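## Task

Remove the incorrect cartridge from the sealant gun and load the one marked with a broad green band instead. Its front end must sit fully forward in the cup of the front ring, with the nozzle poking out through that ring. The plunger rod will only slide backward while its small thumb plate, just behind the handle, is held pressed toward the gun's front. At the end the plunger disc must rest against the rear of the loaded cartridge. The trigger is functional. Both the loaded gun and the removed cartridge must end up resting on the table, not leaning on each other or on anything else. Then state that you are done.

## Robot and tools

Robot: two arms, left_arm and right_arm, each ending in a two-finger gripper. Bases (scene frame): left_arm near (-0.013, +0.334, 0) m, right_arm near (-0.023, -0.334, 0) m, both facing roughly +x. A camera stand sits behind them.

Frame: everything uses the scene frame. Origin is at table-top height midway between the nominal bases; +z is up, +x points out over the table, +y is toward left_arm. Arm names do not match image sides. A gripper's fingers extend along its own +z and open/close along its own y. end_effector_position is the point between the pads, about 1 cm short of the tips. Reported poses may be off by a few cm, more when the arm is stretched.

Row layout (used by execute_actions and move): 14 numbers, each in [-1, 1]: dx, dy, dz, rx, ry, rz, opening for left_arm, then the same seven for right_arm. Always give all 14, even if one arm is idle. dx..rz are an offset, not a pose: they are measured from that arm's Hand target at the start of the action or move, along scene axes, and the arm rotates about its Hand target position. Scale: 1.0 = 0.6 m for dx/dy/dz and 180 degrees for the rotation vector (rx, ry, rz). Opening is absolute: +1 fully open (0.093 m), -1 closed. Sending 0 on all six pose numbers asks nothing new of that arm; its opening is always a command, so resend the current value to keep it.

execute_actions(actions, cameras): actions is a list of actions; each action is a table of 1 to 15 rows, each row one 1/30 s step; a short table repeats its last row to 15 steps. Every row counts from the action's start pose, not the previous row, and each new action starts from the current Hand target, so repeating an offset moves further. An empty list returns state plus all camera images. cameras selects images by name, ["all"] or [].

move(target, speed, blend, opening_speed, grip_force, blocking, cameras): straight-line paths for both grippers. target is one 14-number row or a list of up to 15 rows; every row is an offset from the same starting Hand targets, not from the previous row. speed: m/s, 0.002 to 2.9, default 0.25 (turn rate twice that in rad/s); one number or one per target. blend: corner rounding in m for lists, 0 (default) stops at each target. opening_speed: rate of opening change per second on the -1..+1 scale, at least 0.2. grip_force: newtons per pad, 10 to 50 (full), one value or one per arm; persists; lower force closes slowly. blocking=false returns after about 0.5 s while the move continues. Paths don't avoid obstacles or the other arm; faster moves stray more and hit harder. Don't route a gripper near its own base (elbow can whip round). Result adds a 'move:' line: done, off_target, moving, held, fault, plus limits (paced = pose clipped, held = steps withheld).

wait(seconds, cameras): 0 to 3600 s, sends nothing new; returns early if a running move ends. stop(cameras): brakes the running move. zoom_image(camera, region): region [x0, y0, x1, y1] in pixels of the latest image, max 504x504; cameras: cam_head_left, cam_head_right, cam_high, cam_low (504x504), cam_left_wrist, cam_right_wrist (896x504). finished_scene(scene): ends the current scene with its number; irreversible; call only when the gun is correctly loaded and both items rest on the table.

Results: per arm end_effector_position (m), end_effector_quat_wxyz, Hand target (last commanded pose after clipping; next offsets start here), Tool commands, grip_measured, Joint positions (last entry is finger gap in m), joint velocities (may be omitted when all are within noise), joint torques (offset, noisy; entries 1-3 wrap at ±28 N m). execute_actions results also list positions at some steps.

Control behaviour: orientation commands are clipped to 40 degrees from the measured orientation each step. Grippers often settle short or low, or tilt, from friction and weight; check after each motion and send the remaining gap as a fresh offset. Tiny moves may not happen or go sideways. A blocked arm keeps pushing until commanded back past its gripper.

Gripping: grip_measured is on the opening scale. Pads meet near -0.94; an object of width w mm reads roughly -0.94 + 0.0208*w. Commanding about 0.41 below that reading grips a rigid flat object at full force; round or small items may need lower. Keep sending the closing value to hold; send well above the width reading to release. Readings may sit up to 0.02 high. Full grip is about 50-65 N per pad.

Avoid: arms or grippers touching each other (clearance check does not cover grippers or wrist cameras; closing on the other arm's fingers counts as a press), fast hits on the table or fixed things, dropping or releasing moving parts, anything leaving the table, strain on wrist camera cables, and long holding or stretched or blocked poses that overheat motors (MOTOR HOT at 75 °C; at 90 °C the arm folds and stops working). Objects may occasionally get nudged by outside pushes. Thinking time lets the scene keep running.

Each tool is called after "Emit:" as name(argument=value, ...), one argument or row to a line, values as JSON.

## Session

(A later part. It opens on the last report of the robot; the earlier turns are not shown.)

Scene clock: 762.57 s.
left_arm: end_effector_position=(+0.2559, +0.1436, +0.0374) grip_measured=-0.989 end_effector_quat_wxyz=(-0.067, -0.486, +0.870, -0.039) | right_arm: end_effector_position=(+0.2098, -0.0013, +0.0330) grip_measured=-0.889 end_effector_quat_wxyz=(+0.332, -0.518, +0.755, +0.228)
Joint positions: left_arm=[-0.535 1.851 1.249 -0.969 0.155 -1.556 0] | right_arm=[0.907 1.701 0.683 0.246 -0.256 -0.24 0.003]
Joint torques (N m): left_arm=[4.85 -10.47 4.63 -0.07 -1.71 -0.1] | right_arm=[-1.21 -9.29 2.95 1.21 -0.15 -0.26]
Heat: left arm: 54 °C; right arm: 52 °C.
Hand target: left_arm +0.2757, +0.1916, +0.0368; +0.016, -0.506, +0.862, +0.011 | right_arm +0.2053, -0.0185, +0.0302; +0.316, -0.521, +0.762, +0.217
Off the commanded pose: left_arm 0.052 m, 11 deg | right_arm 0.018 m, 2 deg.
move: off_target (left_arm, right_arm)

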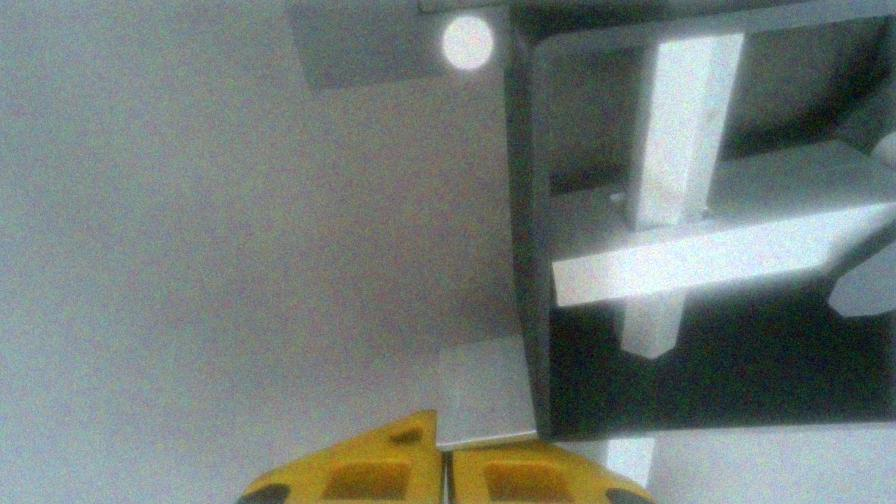

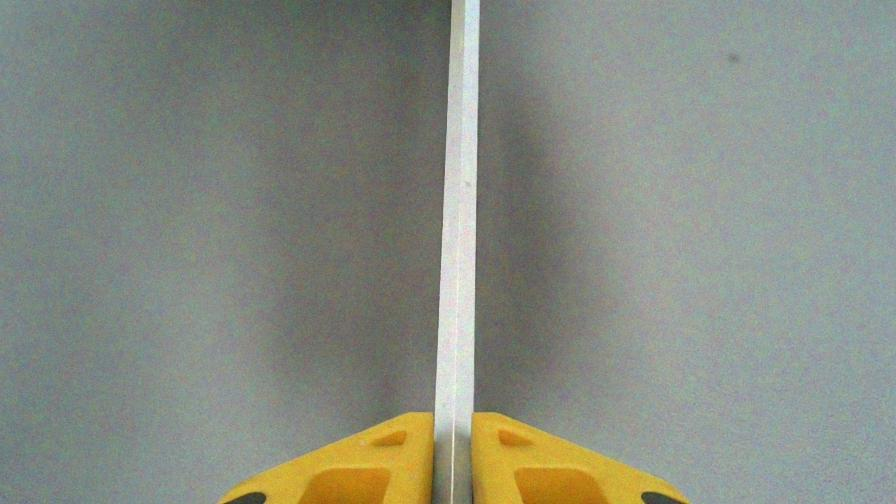

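Emit:
move(
  target=[
    [-0.015,-0.039,0.0,0,0,0.02,-1,0.006,0.0155,0.0,0,0,0,-1],
    [-0.028,-0.072,0.0,0,0,0.02,-1,0.006,0.0155,0.0,0,0,0,-0.5],
    [-0.028,-0.072,0.1,0,0,0.02,-1,0.006,0.0155,0.0,0,0,0,-0.5],
  ],
  cameras=["cam_left_wrist","cam_high"],
  speed=0.1,
)

Scene clock: 784.47 s.
left_arm: end_effector_position=(+0.2533, +0.1481, +0.0825) grip_measured=-0.989 end_effector_quat_wxyz=(+0.000, -0.525, +0.851, +0.025) | right_arm: end_effector_position=(+0.2057, -0.0076, +0.0256) grip_measured=-0.502 end_effector_quat_wxyz=(+0.313, -0.521, +0.762, +0.222)
Joint positions: left_arm=[-0.618 1.831 1.415 -1.201 -0.02 -1.725 0] | right_arm=[0.904 1.701 0.683 0.201 -0.256 -0.247 0.021]
Joint torques (N m): left_arm=[0.06 -10.59 8.81 -0.19 -0.27 -0.38] | right_arm=[-0.2 -7.01 5.71 1.55 -0.09 -0.12]
Heat: left arm: 56 °C; right arm: 53 °C.
Hand target: left_arm +0.2590, +0.1485, +0.0969; +0.015, -0.533, +0.846, +0.011 | right_arm +0.2089, -0.0092, +0.0302; +0.316, -0.521, +0.762, +0.217
Off the commanded pose: left_arm 0.015 m, 3 deg | right_arm 0.006 m, 1 deg.
move: off_target (left_arm)
Images, in order (width x height): cam_high 504x504, cam_left_wrist 896x504.

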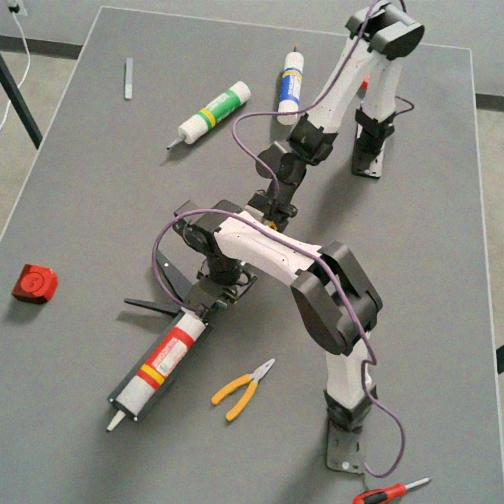

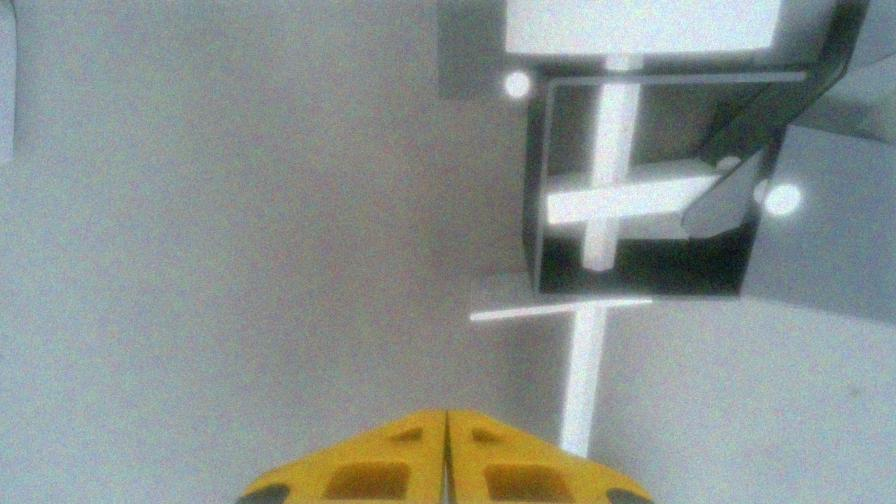

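Emit:
zoom_image(
  camera="cam_left_wrist",
  region=[430, 0, 830, 340],
)

Emit:
zoom_image(
  camera="cam_high",
  region=[90, 290, 230, 440],
)

Scaled by 1.260.

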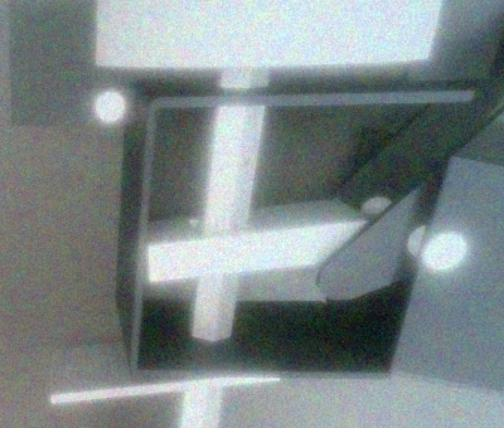

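Scaled by 3.360.

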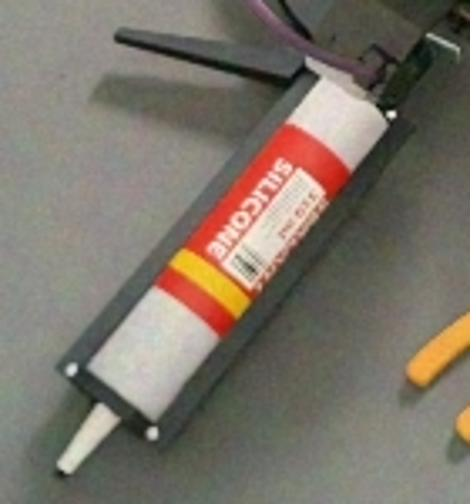

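Emit:
move(
  target=[
    [0.03,0.078,0.11,0,0,0.0,-1,0,0,0.0,0,0,0,-0.5],
    [0.055,0.075,0.04,0,0,0.0,-1,0,0,0.0,0,0,0,-0.5],
  ],
  cameras=["cam_left_wrist","cam_high"],
  speed=0.15,
)

Emit:
zoom_image(
  camera="cam_high",
  region=[90, 200, 290, 440],
)

Scene clock: 811.23 s.
left_arm: end_effector_position=(+0.2890, +0.1899, +0.1254) grip_measured=-0.989 end_effector_quat_wxyz=(+0.012, -0.534, +0.845, +0.006) | right_arm: end_effector_position=(+0.2057, -0.0076, +0.0256) grip_measured=-0.502 end_effector_quat_wxyz=(+0.313, -0.521, +0.762, +0.222)
Joint positions: left_arm=[-0.457 1.809 1.56 -1.32 -0.026 -1.586 0] | right_arm=[0.904 1.701 0.683 0.201 -0.256 -0.247 0.021]
Joint torques (N m): left_arm=[0.53 -7.57 6.06 0.21 -0.23 -0.08] | right_arm=[-0.18 -7.01 5.71 1.55 -0.09 -0.12]
Heat: left arm: 54 °C; right arm: 51 °C.
Hand target: left_arm +0.2920, +0.1935, +0.1209; +0.015, -0.533, +0.846, +0.011 | right_arm +0.2089, -0.0092, +0.0302; +0.316, -0.521, +0.762, +0.217
Off the commanded pose: left_arm 0.006 m, 1 deg | right_arm 0.006 m, 1 deg.
move: done
Images, in order (width x height): cam_high 504x504, cam_left_wrist 896x504.

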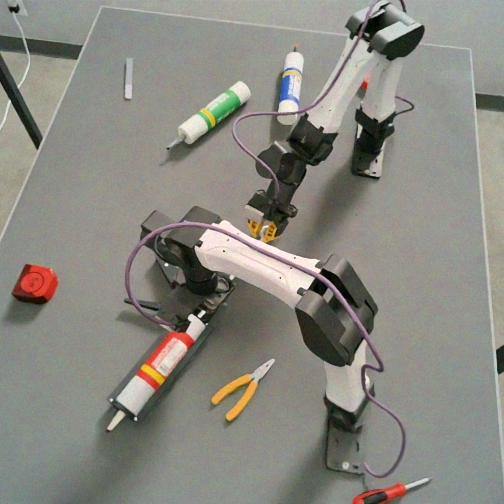

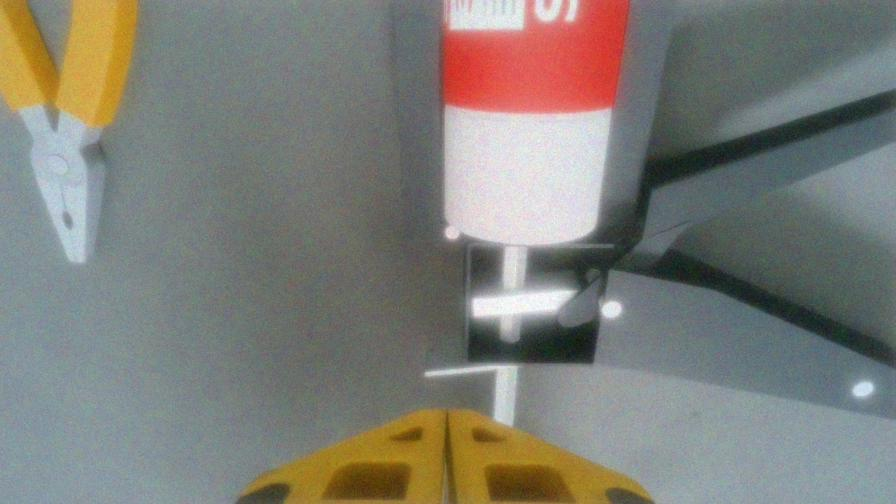

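Scaled by 2.100.

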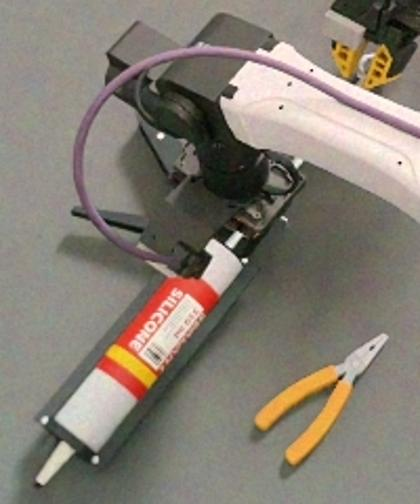

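Emit:
move(
  target=[
    [0.0,0.0,0.12,0,0,0.0,-1,0,0,0.2,0,0,0,0.5],
    [0.07,0.25,0.12,0,0,0.0,0.5,0,-0.2,0.3,0,0,0,0.5],
  ],
  cameras=["cam_left_wrist","cam_high","cam_head_right"],
  speed=0.2,
)

Emit:
zoom_image(
  camera="cam_high",
  region=[90, 200, 290, 440],
)

Scene clock: 827.03 s.
left_arm: end_effector_position=(+0.3304, +0.3437, +0.1896) grip_measured=+0.498 end_effector_quat_wxyz=(+0.023, -0.539, +0.842, +0.004) | right_arm: end_effector_position=(+0.2069, -0.1304, +0.1984) grip_measured=+0.498 end_effector_quat_wxyz=(+0.304, -0.519, +0.770, +0.215)
Joint positions: left_arm=[0.015 1.844 1.86 -1.552 -0.031 -1.125 0.069] | right_arm=[0.516 1.172 1.027 -0.812 -0.487 -0.565 0.069]
Joint torques (N m): left_arm=[-0.42 -7.43 9.29 0.09 -0.15 -0.06] | right_arm=[-0.16 -3.21 8.29 1.42 -0.39 -0.13]
Heat: left arm: 52 °C; right arm: 50 °C.
Hand target: left_arm +0.3340, +0.3435, +0.1929; +0.015, -0.533, +0.846, +0.011 | right_arm +0.2089, -0.1292, +0.2102; +0.316, -0.521, +0.762, +0.217
Off the commanded pose: left_arm 0.005 m, 1 deg | right_arm 0.012 m, 2 deg.
joint sent to its limit (left arm) — joint 4 (wrist pitch), lower limit. The joint targets still meet the commanded pose.
move: off_target (right_arm)
Images, in order (width x height): cam_head_right 504x504, cam_high 504x504, cam_left_wrist 896x504.

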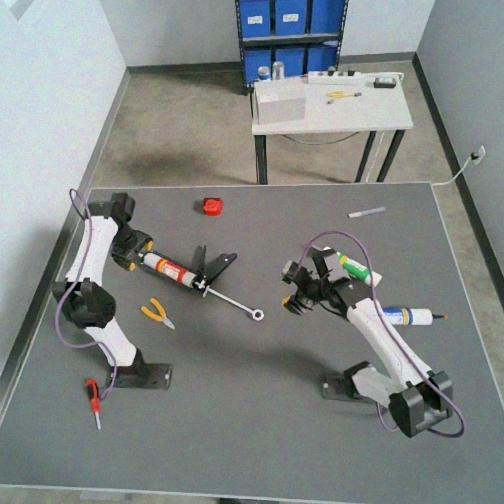

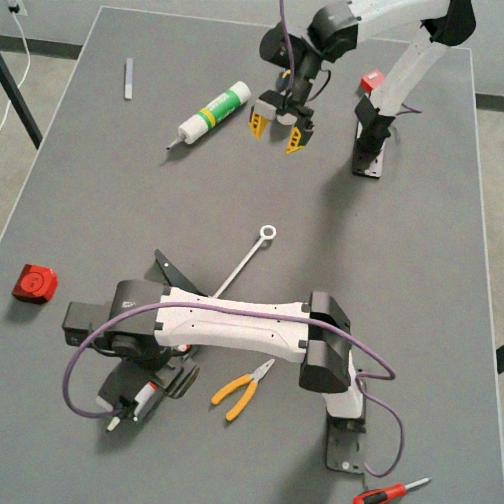

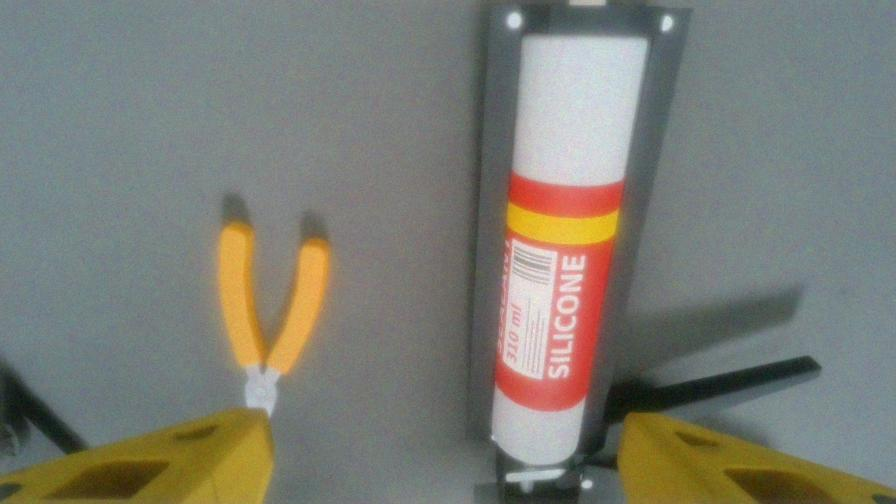

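Scaled by 2.100.

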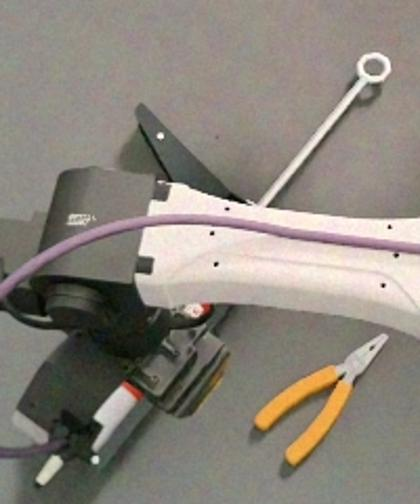

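Emit:
zoom_image(
  camera="cam_left_wrist",
  region=[460, 380, 660, 504],
)

Emit:
zoom_image(
  camera="cam_left_wrist",
  region=[460, 0, 720, 130],
)

Scaled by 2.520.

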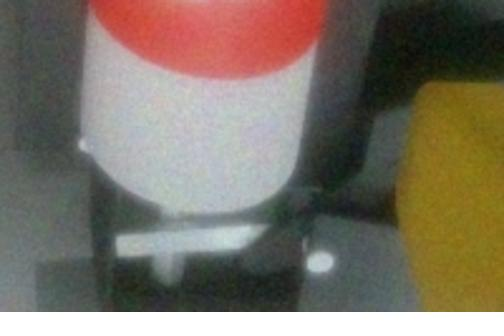

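Scaled by 1.938.

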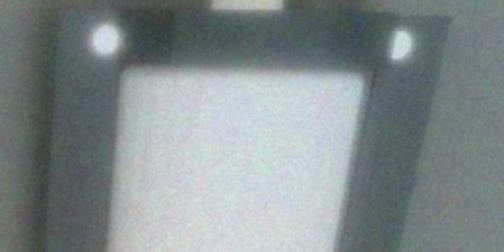

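Emit:
move(
  target=[
    [-0.04,-0.15,0.18,0.145,-0.056,0.0,0.5,0,0,0,0,0,0,0.5],
  ],
  cameras=["cam_left_wrist"],
  speed=0.2,
)

Emit:
zoom_image(
  camera="cam_left_wrist",
  region=[300, 0, 700, 504],
)

Scene clock: 856.47 s.
left_arm: end_effector_position=(+0.3124, +0.2506, +0.2858) grip_measured=+0.498 end_effector_quat_wxyz=(+0.293, -0.461, +0.837, +0.040) | right_arm: end_effector_position=(+0.2069, -0.1304, +0.1984) grip_measured=+0.498 end_effector_quat_wxyz=(+0.304, -0.519, +0.770, +0.215)
Joint positions: left_arm=[-0.51 1.662 1.917 -1.553 -0.542 -1.443 0.069] | right_arm=[0.516 1.172 1.027 -0.812 -0.487 -0.565 0.069]
Joint torques (N m): left_arm=[-0.64 -8.7 8.59 0.57 -0.63 -0.37] | right_arm=[-0.14 -3.19 8.29 1.42 -0.39 -0.13]
Heat: left arm: 50 °C; right arm: 46 °C.
Hand target: left_arm +0.3100, +0.2534, +0.3009; +0.209, -0.515, +0.817, +0.155 | right_arm +0.2089, -0.1292, +0.2102; +0.316, -0.521, +0.762, +0.217
Off the commanded pose: left_arm 0.016 m, 18 deg | right_arm 0.012 m, 2 deg.
joint sent to its limit (left arm) — joint 4 (wrist pitch), lower limit. The joint targets are off in orientation, not in position.
move: off_target (left_arm)

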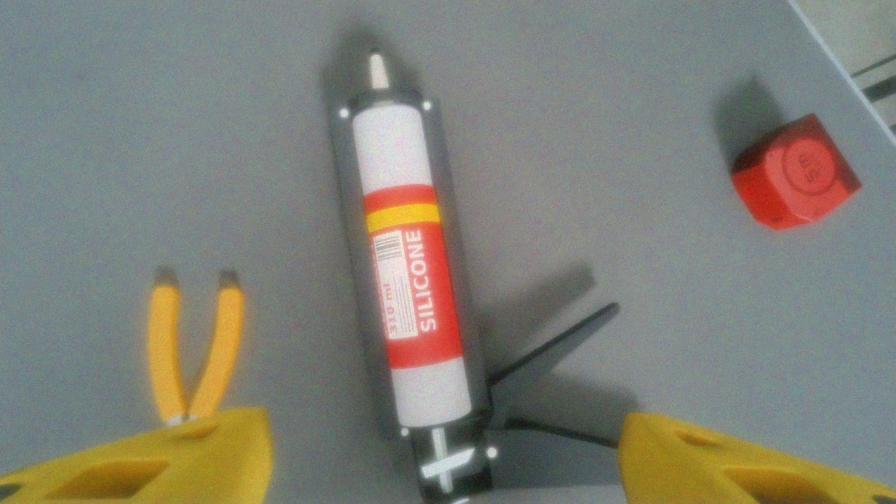

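Scaled by 1.000.

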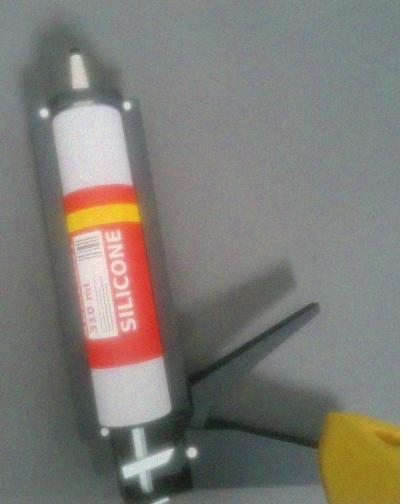

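Emit:
move(
  target=[
    [-0.06,-0.3,0.03,0,0,0.0,0.5,0,0,0,0,0,0,0.5],
  ],
  cameras=["cam_left_wrist"],
  speed=0.2,
)

Scene clock: 885.10 s.
left_arm: end_effector_position=(+0.2717, +0.0748, +0.3143) grip_measured=+0.498 end_effector_quat_wxyz=(+0.310, -0.420, +0.843, -0.128) | right_arm: end_effector_position=(+0.2068, -0.1304, +0.1984) grip_measured=+0.498 end_effector_quat_wxyz=(+0.304, -0.519, +0.770, +0.215)
Joint positions: left_arm=[-0.978 1.828 2.198 -1.558 -0.58 -1.79 0.069] | right_arm=[0.516 1.172 1.027 -0.813 -0.487 -0.565 0.069]
Joint torques (N m): left_arm=[0.02 -7.17 8.65 0.77 -0.47 -0.36] | right_arm=[-0.16 -3.21 8.29 1.41 -0.39 -0.12]
Heat: left arm: 49 °C; right arm: 47 °C.
Hand target: left_arm +0.2741, +0.0735, +0.3188; +0.209, -0.515, +0.817, +0.155 | right_arm +0.2089, -0.1293, +0.2101; +0.316, -0.521, +0.763, +0.217
Off the commanded pose: left_arm 0.005 m, 36 deg | right_arm 0.012 m, 2 deg.
joint sent to its limit (left arm) — joint 4 (wrist pitch), lower limit. The joint targets are off in orientation, not in position.
move: off_target (left_arm)

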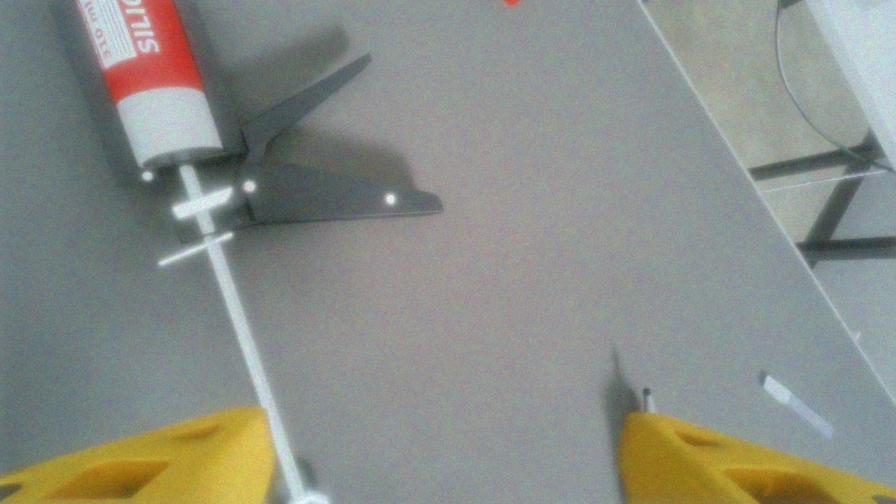

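Emit:
zoom_image(
  camera="cam_left_wrist",
  region=[90, 90, 290, 290],
)

Scaled by 2.520.

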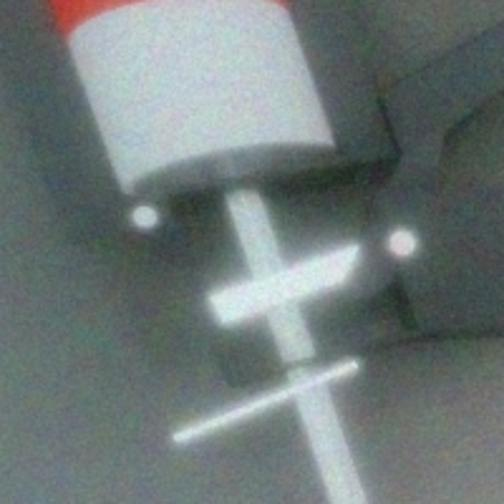

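Emit:
move(
  target=[
    [-0.032,0.194,-0.254,-0.011,-0.0065,-0.3617,1,0,0,0,0,0,0,0.5],
  ],
  cameras=["cam_left_wrist"],
  speed=0.2,
)

Emit:
zoom_image(
  camera="cam_left_wrist",
  region=[300, 90, 600, 350],
)

Scene clock: 926.93 s.
left_arm: end_effector_position=(+0.2531, +0.1885, +0.1622) grip_measured=+1.000 end_effector_quat_wxyz=(+0.248, +0.001, +0.969, +0.008) | right_arm: end_effector_position=(+0.2068, -0.1304, +0.1984) grip_measured=+0.498 end_effector_quat_wxyz=(+0.304, -0.519, +0.770, +0.215)
Joint positions: left_arm=[-0.672 1.329 1.122 -0.968 -0.316 -0.608 0.093] | right_arm=[0.516 1.172 1.027 -0.813 -0.487 -0.565 0.069]
Joint torques (N m): left_arm=[0.62 -6.67 6.67 1.12 -0.25 -0.07] | right_arm=[-0.16 -3.21 8.29 1.42 -0.39 -0.13]
Heat: left arm: 49 °C; right arm: 48 °C.
Hand target: left_arm +0.2549, +0.1898, +0.1664; +0.259, +0.001, +0.966, +0.000 | right_arm +0.2089, -0.1293, +0.2101; +0.316, -0.521, +0.763, +0.217
Off the commanded pose: left_arm 0.005 m, 2 deg | right_arm 0.012 m, 2 deg.
move: done

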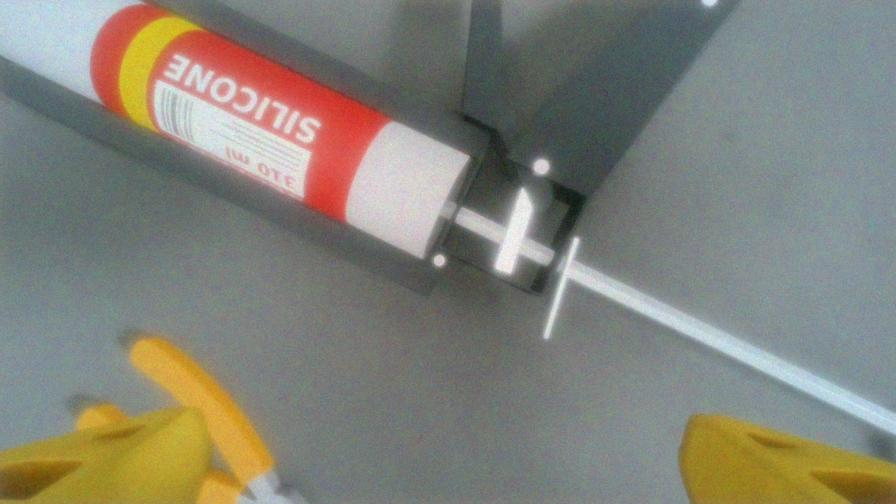

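Scaled by 1.680.

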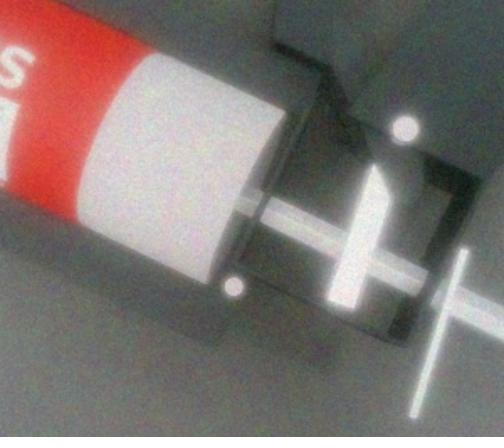

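Emit:
move(
  target=[
    [0.182,0.160,-0.08,-0.0914,0.1495,0.341,1,0,0,0,0,0,0,0.5],
  ],
  cameras=["cam_left_wrist","cam_high"],
  speed=0.2,
)

Scene clock: 961.03 s.
left_arm: end_effector_position=(+0.3599, +0.2851, +0.1160) grip_measured=+1.000 end_effector_quat_wxyz=(+0.000, -0.512, +0.859, +0.002) | right_arm: end_effector_position=(+0.2068, -0.1304, +0.1984) grip_measured=+0.498 end_effector_quat_wxyz=(+0.304, -0.519, +0.770, +0.215)
Joint positions: left_arm=[-0.13 1.979 1.749 -1.343 -0.004 -1.207 0.093] | right_arm=[0.516 1.172 1.027 -0.813 -0.487 -0.565 0.069]
Joint torques (N m): left_arm=[0.25 -8.59 9.43 -0.01 -0.08 -0.33] | right_arm=[-0.16 -3.21 8.29 1.42 -0.39 -0.13]
Heat: left arm: 48 °C; right arm: 48 °C.
Hand target: left_arm +0.3641, +0.2857, +0.1183; +0.000, -0.521, +0.854, +0.000 | right_arm +0.2089, -0.1293, +0.2101; +0.316, -0.521, +0.763, +0.217
Off the commanded pose: left_arm 0.005 m, 1 deg | right_arm 0.012 m, 2 deg.
move: done
Images, in order (width x height): cam_high 504x504, cam_left_wrist 896x504.

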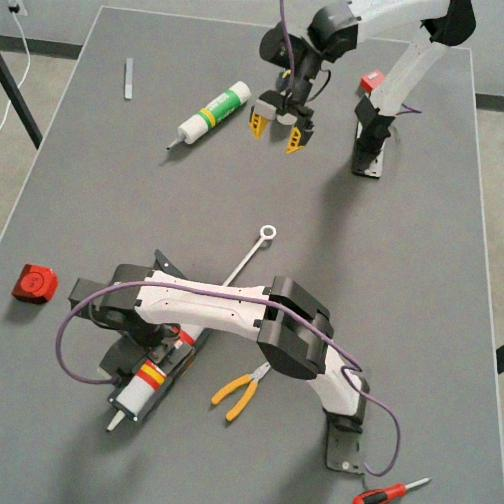

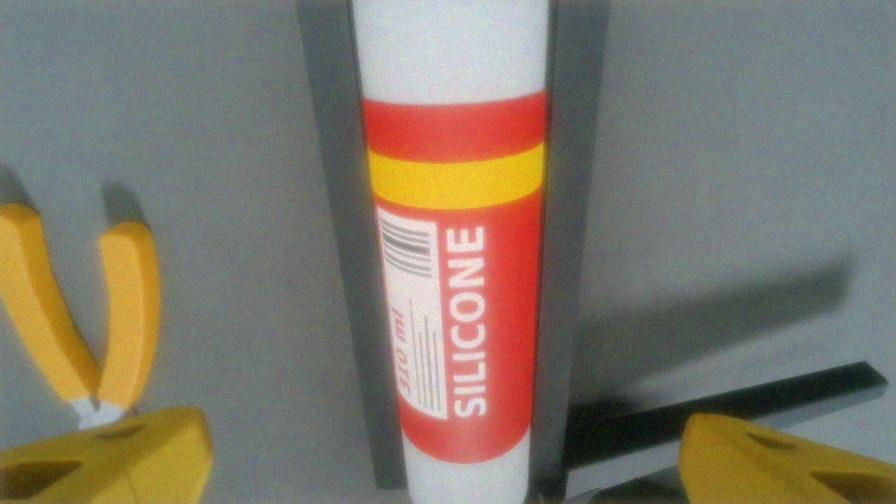

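Emit:
move(
  target=[
    [0.005,-0.003,-0.1,0,0,0.0133,1,0,0,0,0,0,0,0.5],
  ],
  cameras=["cam_left_wrist"],
  speed=0.15,
)

Scene clock: 974.93 s.
left_arm: end_effector_position=(+0.3659, +0.2840, +0.0619) grip_measured=+1.000 end_effector_quat_wxyz=(+0.000, -0.531, +0.847, +0.001) | right_arm: end_effector_position=(+0.2068, -0.1304, +0.1984) grip_measured=+0.498 end_effector_quat_wxyz=(+0.304, -0.519, +0.770, +0.215)
Joint positions: left_arm=[-0.13 2.021 1.594 -1.144 -0.002 -1.253 0.093] | right_arm=[0.516 1.172 1.027 -0.813 -0.487 -0.565 0.069]
Joint torques (N m): left_arm=[-0.06 -9.52 6.19 0.18 -0.08 -0.36] | right_arm=[-0.14 -3.21 8.29 1.41 -0.39 -0.13]
Heat: left arm: 48 °C; right arm: 49 °C.
Hand target: left_arm +0.3671, +0.2840, +0.0584; +0.000, -0.539, +0.843, +0.000 | right_arm +0.2089, -0.1293, +0.2101; +0.316, -0.521, +0.763, +0.217
Off the commanded pose: left_arm 0.004 m, 1 deg | right_arm 0.012 m, 2 deg.
move: done

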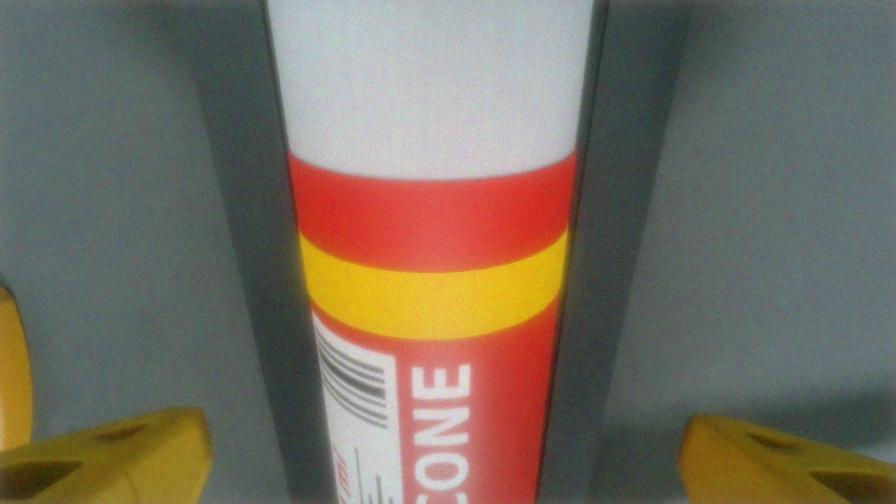

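Emit:
move(
  target=[
    [-0.003,0.0015,0,0,0,0.0,0.3,0,0,0,0,0,0,0.5],
    [-0.003,0.0015,-0.018,0,0,0.0,0.3,0,0,0,0,0,0,0.5],
  ],
  cameras=["cam_left_wrist","cam_low"],
  speed=0.05,
)

Emit:
zoom_image(
  camera="cam_low",
  region=[350, 220, 504, 374],
)

Scene clock: 987.27 s.
left_arm: end_effector_position=(+0.3651, +0.2841, +0.0527) grip_measured=+0.302 end_effector_quat_wxyz=(+0.002, -0.531, +0.847, -0.001) | right_arm: end_effector_position=(+0.2068, -0.1304, +0.1984) grip_measured=+0.498 end_effector_quat_wxyz=(+0.304, -0.519, +0.770, +0.215)
Joint positions: left_arm=[-0.13 2.021 1.556 -1.102 -0.002 -1.253 0.06] | right_arm=[0.516 1.172 1.027 -0.813 -0.487 -0.565 0.069]
Joint torques (N m): left_arm=[0.09 -9.28 5.81 0.26 -0.09 -0.35] | right_arm=[-0.16 -3.21 8.29 1.42 -0.39 -0.13]
Heat: left arm: 50 °C; right arm: 49 °C.
Hand target: left_arm +0.3653, +0.2849, +0.0476; +0.000, -0.539, +0.843, +0.000 | right_arm +0.2089, -0.1293, +0.2101; +0.316, -0.521, +0.763, +0.217
Off the commanded pose: left_arm 0.005 m, 1 deg | right_arm 0.012 m, 2 deg.
move: done
Images, in order (width x height): cam_low 504x504, cam_left_wrist 896x504.

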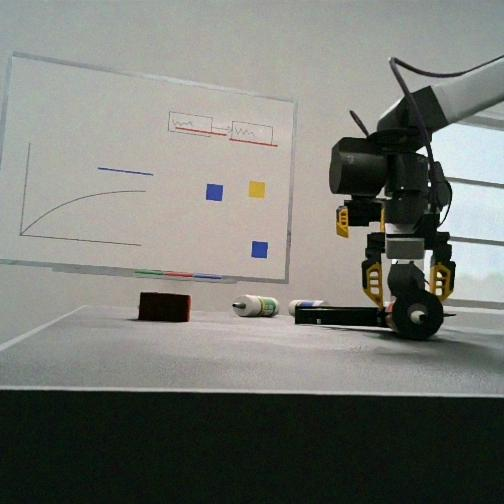

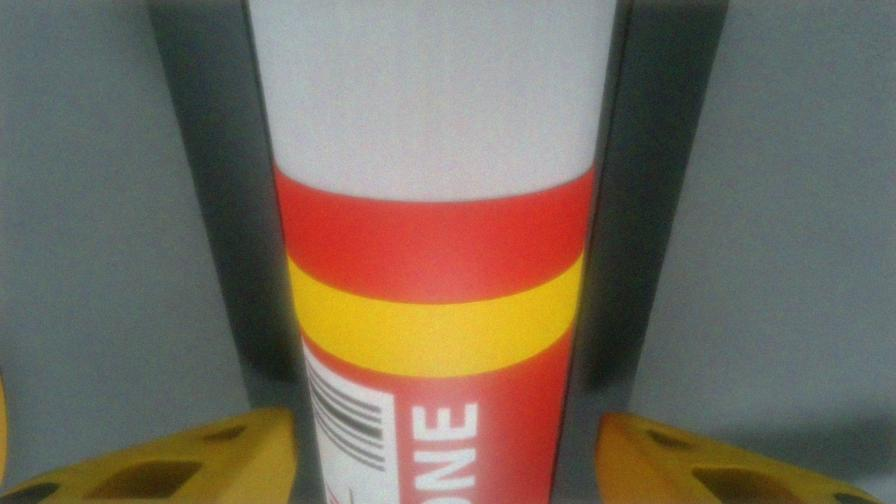

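Scaled by 3.273.

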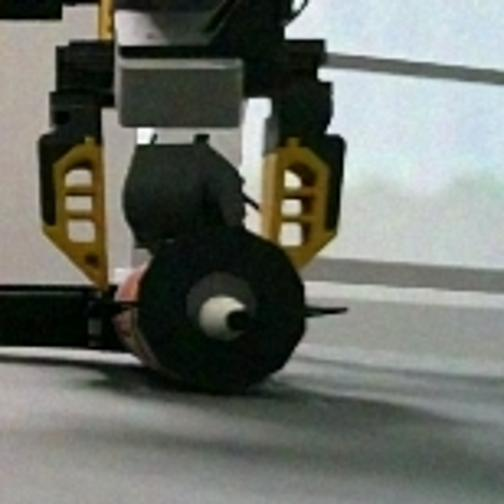

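Emit:
move(
  target=[
    [-0.0,0.0,-0.014,0,0,0.0,0.3,0,0,0,0,0,0,0.5],
  ],
  cameras=["cam_left_wrist","cam_low"],
  speed=0.05,
)

Emit:
zoom_image(
  camera="cam_low",
  region=[350, 220, 504, 374],
)

Scene clock: 993.13 s.
left_arm: end_effector_position=(+0.3655, +0.2840, +0.0464) grip_measured=+0.302 end_effector_quat_wxyz=(+0.004, -0.531, +0.847, -0.002) | right_arm: end_effector_position=(+0.2068, -0.1304, +0.1984) grip_measured=+0.498 end_effector_quat_wxyz=(+0.304, -0.519, +0.770, +0.215)
Joint positions: left_arm=[-0.13 2.023 1.534 -1.072 -0.002 -1.253 0.06] | right_arm=[0.516 1.172 1.027 -0.813 -0.487 -0.565 0.069]
Joint torques (N m): left_arm=[0.08 -8.73 5.85 0.28 -0.08 -0.34] | right_arm=[-0.14 -3.21 8.29 1.42 -0.39 -0.13]
Heat: left arm: 51 °C; right arm: 49 °C.
Hand target: left_arm +0.3653, +0.2849, +0.0392; +0.000, -0.539, +0.843, +0.000 | right_arm +0.2089, -0.1293, +0.2101; +0.316, -0.521, +0.763, +0.217
Off the commanded pose: left_arm 0.007 m, 1 deg | right_arm 0.012 m, 2 deg.
move: done
Images, in order (width x height): cam_low 504x504, cam_left_wrist 896x504.

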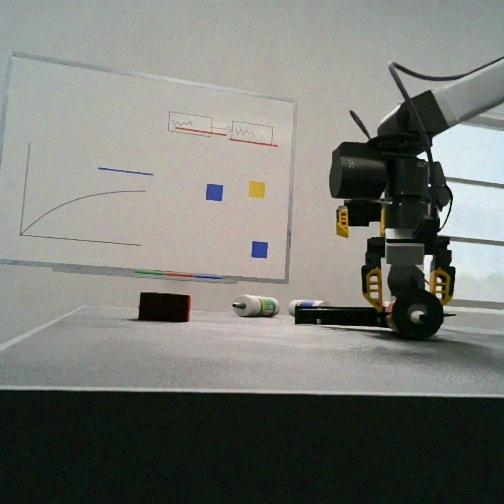

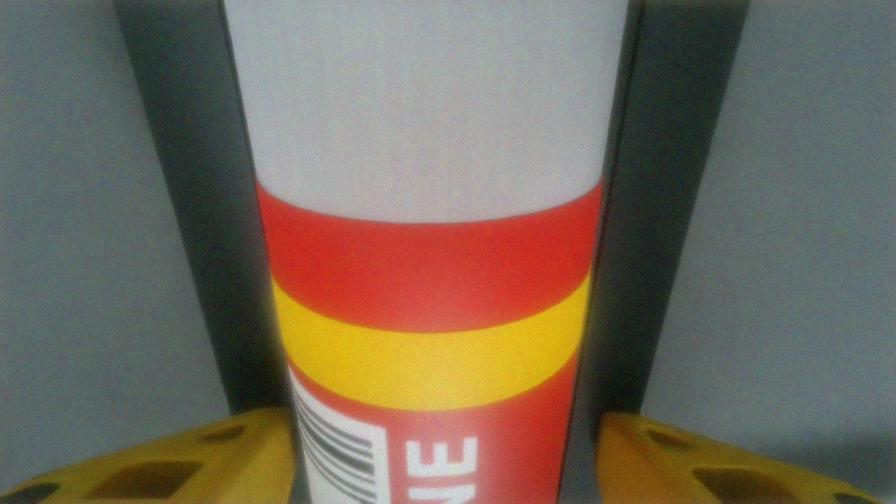

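Scaled by 3.273.

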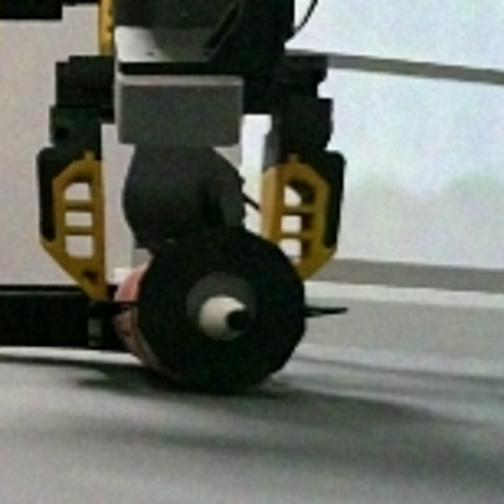

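Emit:
move(
  target=[
    [-0.0038,0.0018,-0.006,0,0,0.0,0.3,0,0,0,0,0,0,0.5],
    [-0.0038,0.0018,-0.016,0,0,0.0,0.3,0,0,0,0,0,0,0.5],
  ],
  cameras=["cam_left_wrist","cam_low"],
  speed=0.05,
)

Emit:
zoom_image(
  camera="cam_low",
  region=[350, 220, 504, 374],
)

Scene clock: 998.77 s.
left_arm: end_effector_position=(+0.3645, +0.2841, +0.0433) grip_measured=+0.302 end_effector_quat_wxyz=(+0.004, -0.531, +0.847, -0.002) | right_arm: end_effector_position=(+0.2068, -0.1304, +0.1984) grip_measured=+0.498 end_effector_quat_wxyz=(+0.304, -0.519, +0.770, +0.215)
Joint positions: left_arm=[-0.13 2.023 1.521 -1.06 -0.002 -1.253 0.06] | right_arm=[0.516 1.172 1.027 -0.813 -0.487 -0.565 0.069]
Joint torques (N m): left_arm=[0.29 -8.66 3.56 0.53 -0.09 -0.32] | right_arm=[-0.16 -3.21 8.29 1.42 -0.39 -0.13]
Heat: left arm: 50 °C; right arm: 49 °C.
Hand target: left_arm +0.3630, +0.2859, +0.0297; +0.000, -0.539, +0.843, +0.000 | right_arm +0.2089, -0.1293, +0.2101; +0.316, -0.521, +0.763, +0.217
Off the commanded pose: left_arm 0.014 m, 1 deg | right_arm 0.012 m, 2 deg.
move: off_target (left_arm)
Images, in order (width x height): cam_low 504x504, cam_left_wrist 896x504.

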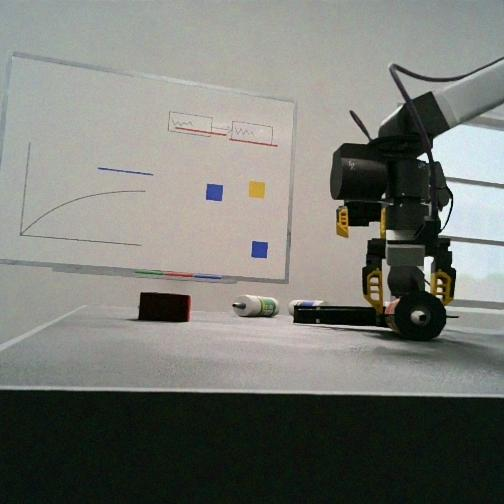

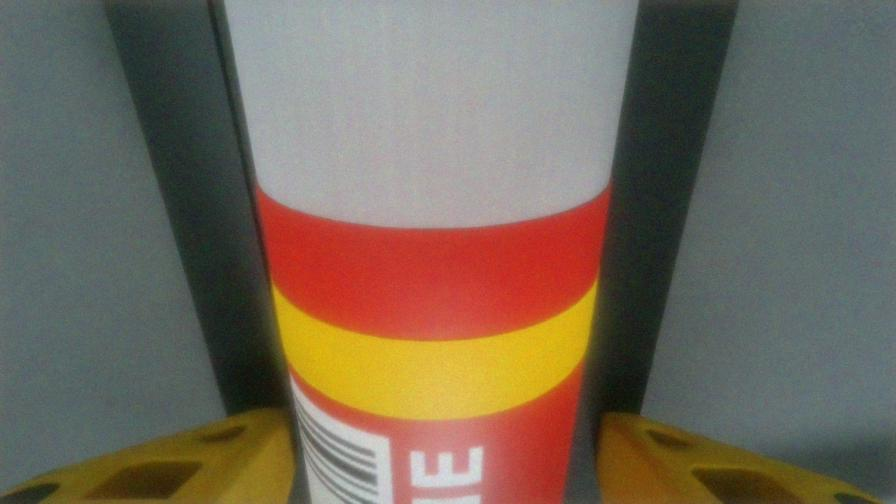

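Scaled by 3.273.

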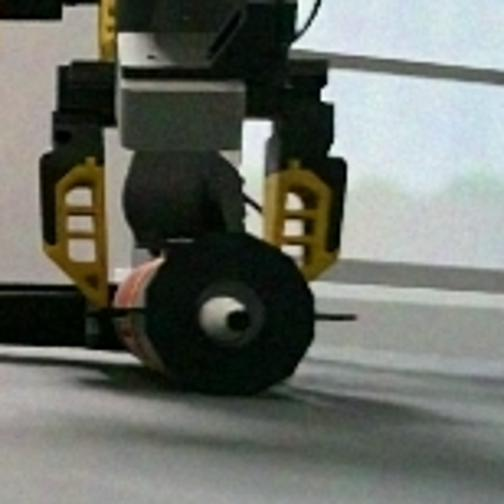

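Emit:
move(
  target=[
    [-0.0,0.0,0.022,0,0,0.0,0.3,0,0,0,0,0,0,0.5],
    [-0.0,0.0,0.022,0,0,0.0,-0.4,0,0,0,0,0,0,0.5],
  ],
  cameras=["cam_left_wrist","cam_low"],
  speed=0.05,
  grip_force=[40,50],
)

Emit:
zoom_image(
  camera="cam_low",
  region=[350, 220, 504, 374],
)

Scene clock: 1006.50 s.
left_arm: end_effector_position=(+0.3627, +0.2848, +0.0435) grip_measured=-0.091 end_effector_quat_wxyz=(+0.002, -0.531, +0.847, +0.001) | right_arm: end_effector_position=(+0.2068, -0.1304, +0.1984) grip_measured=+0.498 end_effector_quat_wxyz=(+0.304, -0.519, +0.770, +0.215)
Joint positions: left_arm=[-0.13 2.023 1.521 -1.069 -0.004 -1.253 0.041] | right_arm=[0.516 1.172 1.027 -0.813 -0.487 -0.565 0.069]
Joint torques (N m): left_arm=[0.29 -9.72 6.6 0.12 -0.07 -0.32] | right_arm=[-0.16 -3.21 8.28 1.42 -0.39 -0.13]
Heat: left arm: 50 °C; right arm: 49 °C.
Hand target: left_arm +0.3630, +0.2859, +0.0428; +0.000, -0.539, +0.843, +0.000 | right_arm +0.2089, -0.1293, +0.2101; +0.316, -0.521, +0.763, +0.217
Off the commanded pose: left_arm 0.001 m, 1 deg | right_arm 0.012 m, 2 deg.
grip_force (N): 40, 50
move: done
Images, in order (width x height): cam_low 504x504, cam_left_wrist 896x504.

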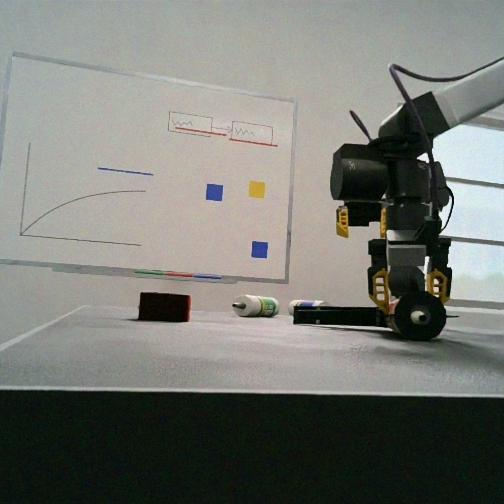

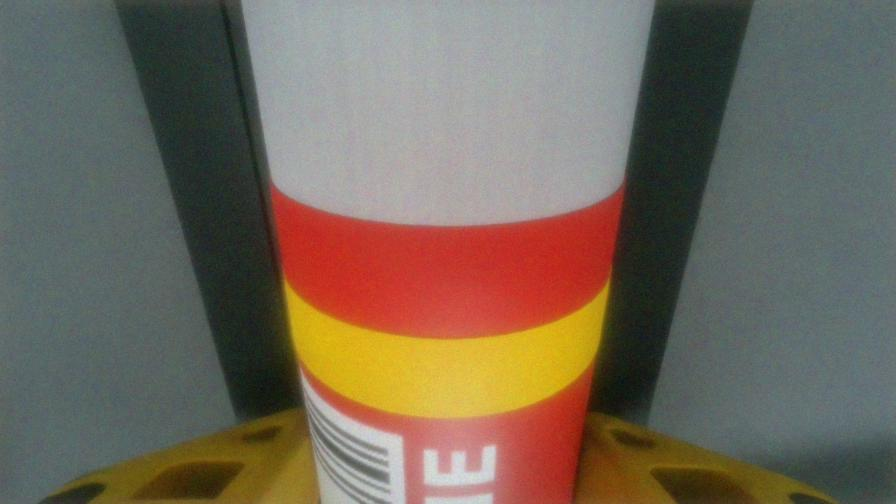

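Scaled by 3.273.

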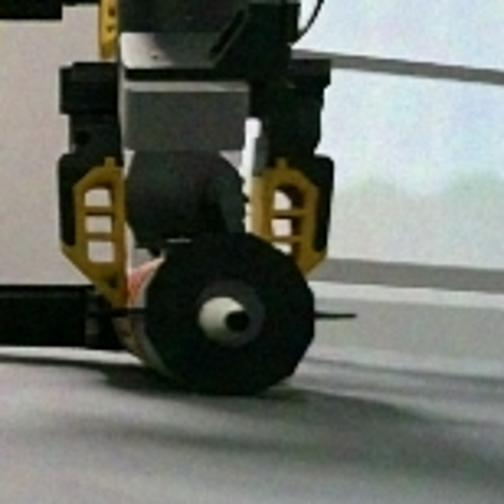

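Emit:
move(
  target=[
    [-0.0,0.0,0.02,-0.03,0.0147,0.0,-0.4,0,0,0,0,0,0,0.5],
  ],
  cameras=["cam_left_wrist","cam_low","cam_high"],
  speed=0.05,
)

Emit:
zoom_image(
  camera="cam_low",
  region=[290, 220, 504, 374],
)

Scene clock: 1017.73 s.
left_arm: end_effector_position=(+0.3620, +0.2881, +0.0451) grip_measured=-0.107 end_effector_quat_wxyz=(-0.033, -0.539, +0.841, -0.018) | right_arm: end_effector_position=(+0.2068, -0.1304, +0.1984) grip_measured=+0.498 end_effector_quat_wxyz=(+0.304, -0.519, +0.770, +0.215)
Joint positions: left_arm=[-0.09 2.045 1.558 -1.114 0.069 -1.231 0.04] | right_arm=[0.516 1.172 1.027 -0.813 -0.487 -0.565 0.069]
Joint torques (N m): left_arm=[0.55 -9.99 10.22 -0.39 0.21 -0.08] | right_arm=[-0.14 -3.21 8.29 1.42 -0.39 -0.12]
Heat: left arm: 50 °C; right arm: 49 °C.
Hand target: left_arm +0.3630, +0.2860, +0.0548; -0.045, -0.538, +0.841, -0.027 | right_arm +0.2089, -0.1293, +0.2101; +0.316, -0.521, +0.763, +0.217
Off the commanded pose: left_arm 0.010 m, 2 deg | right_arm 0.012 m, 2 deg.
grip_force (N): 40, 50
move: done
Images, in order (width x height): cam_high 504x504, cam_low 504x504, cam_left_wrist 896x504.

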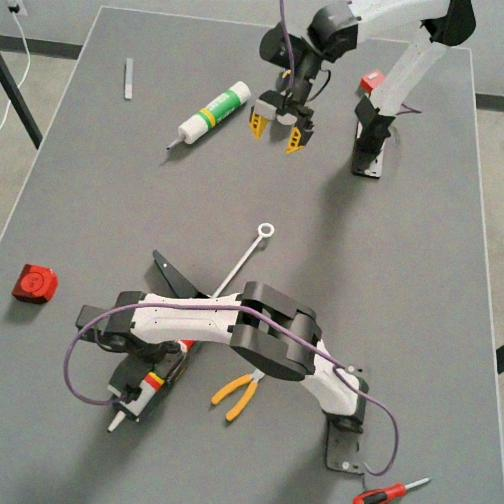

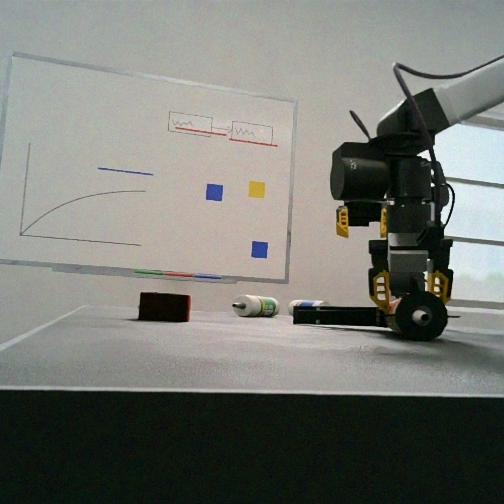

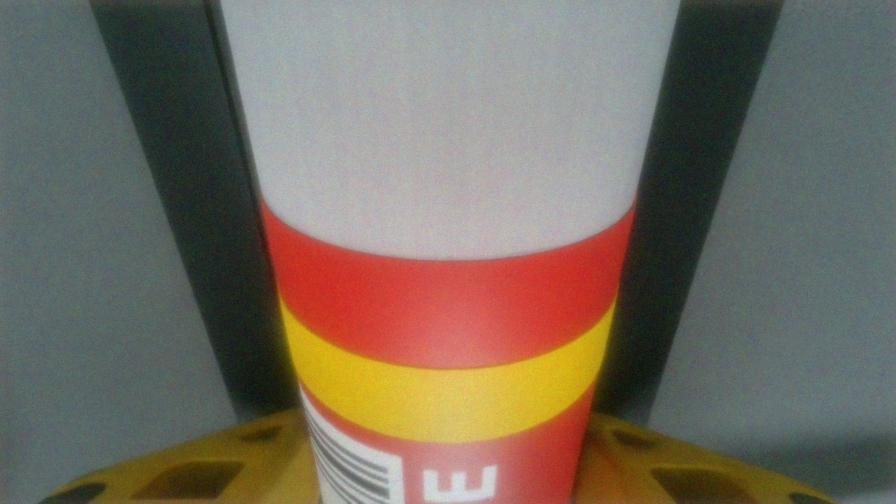

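Scaled by 2.355.

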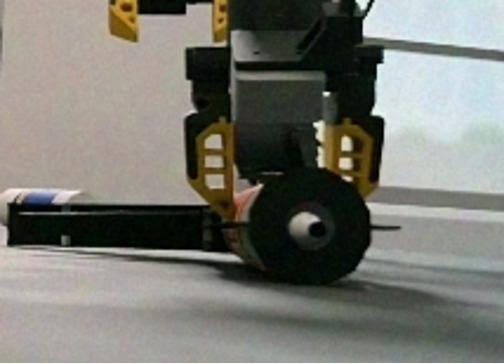

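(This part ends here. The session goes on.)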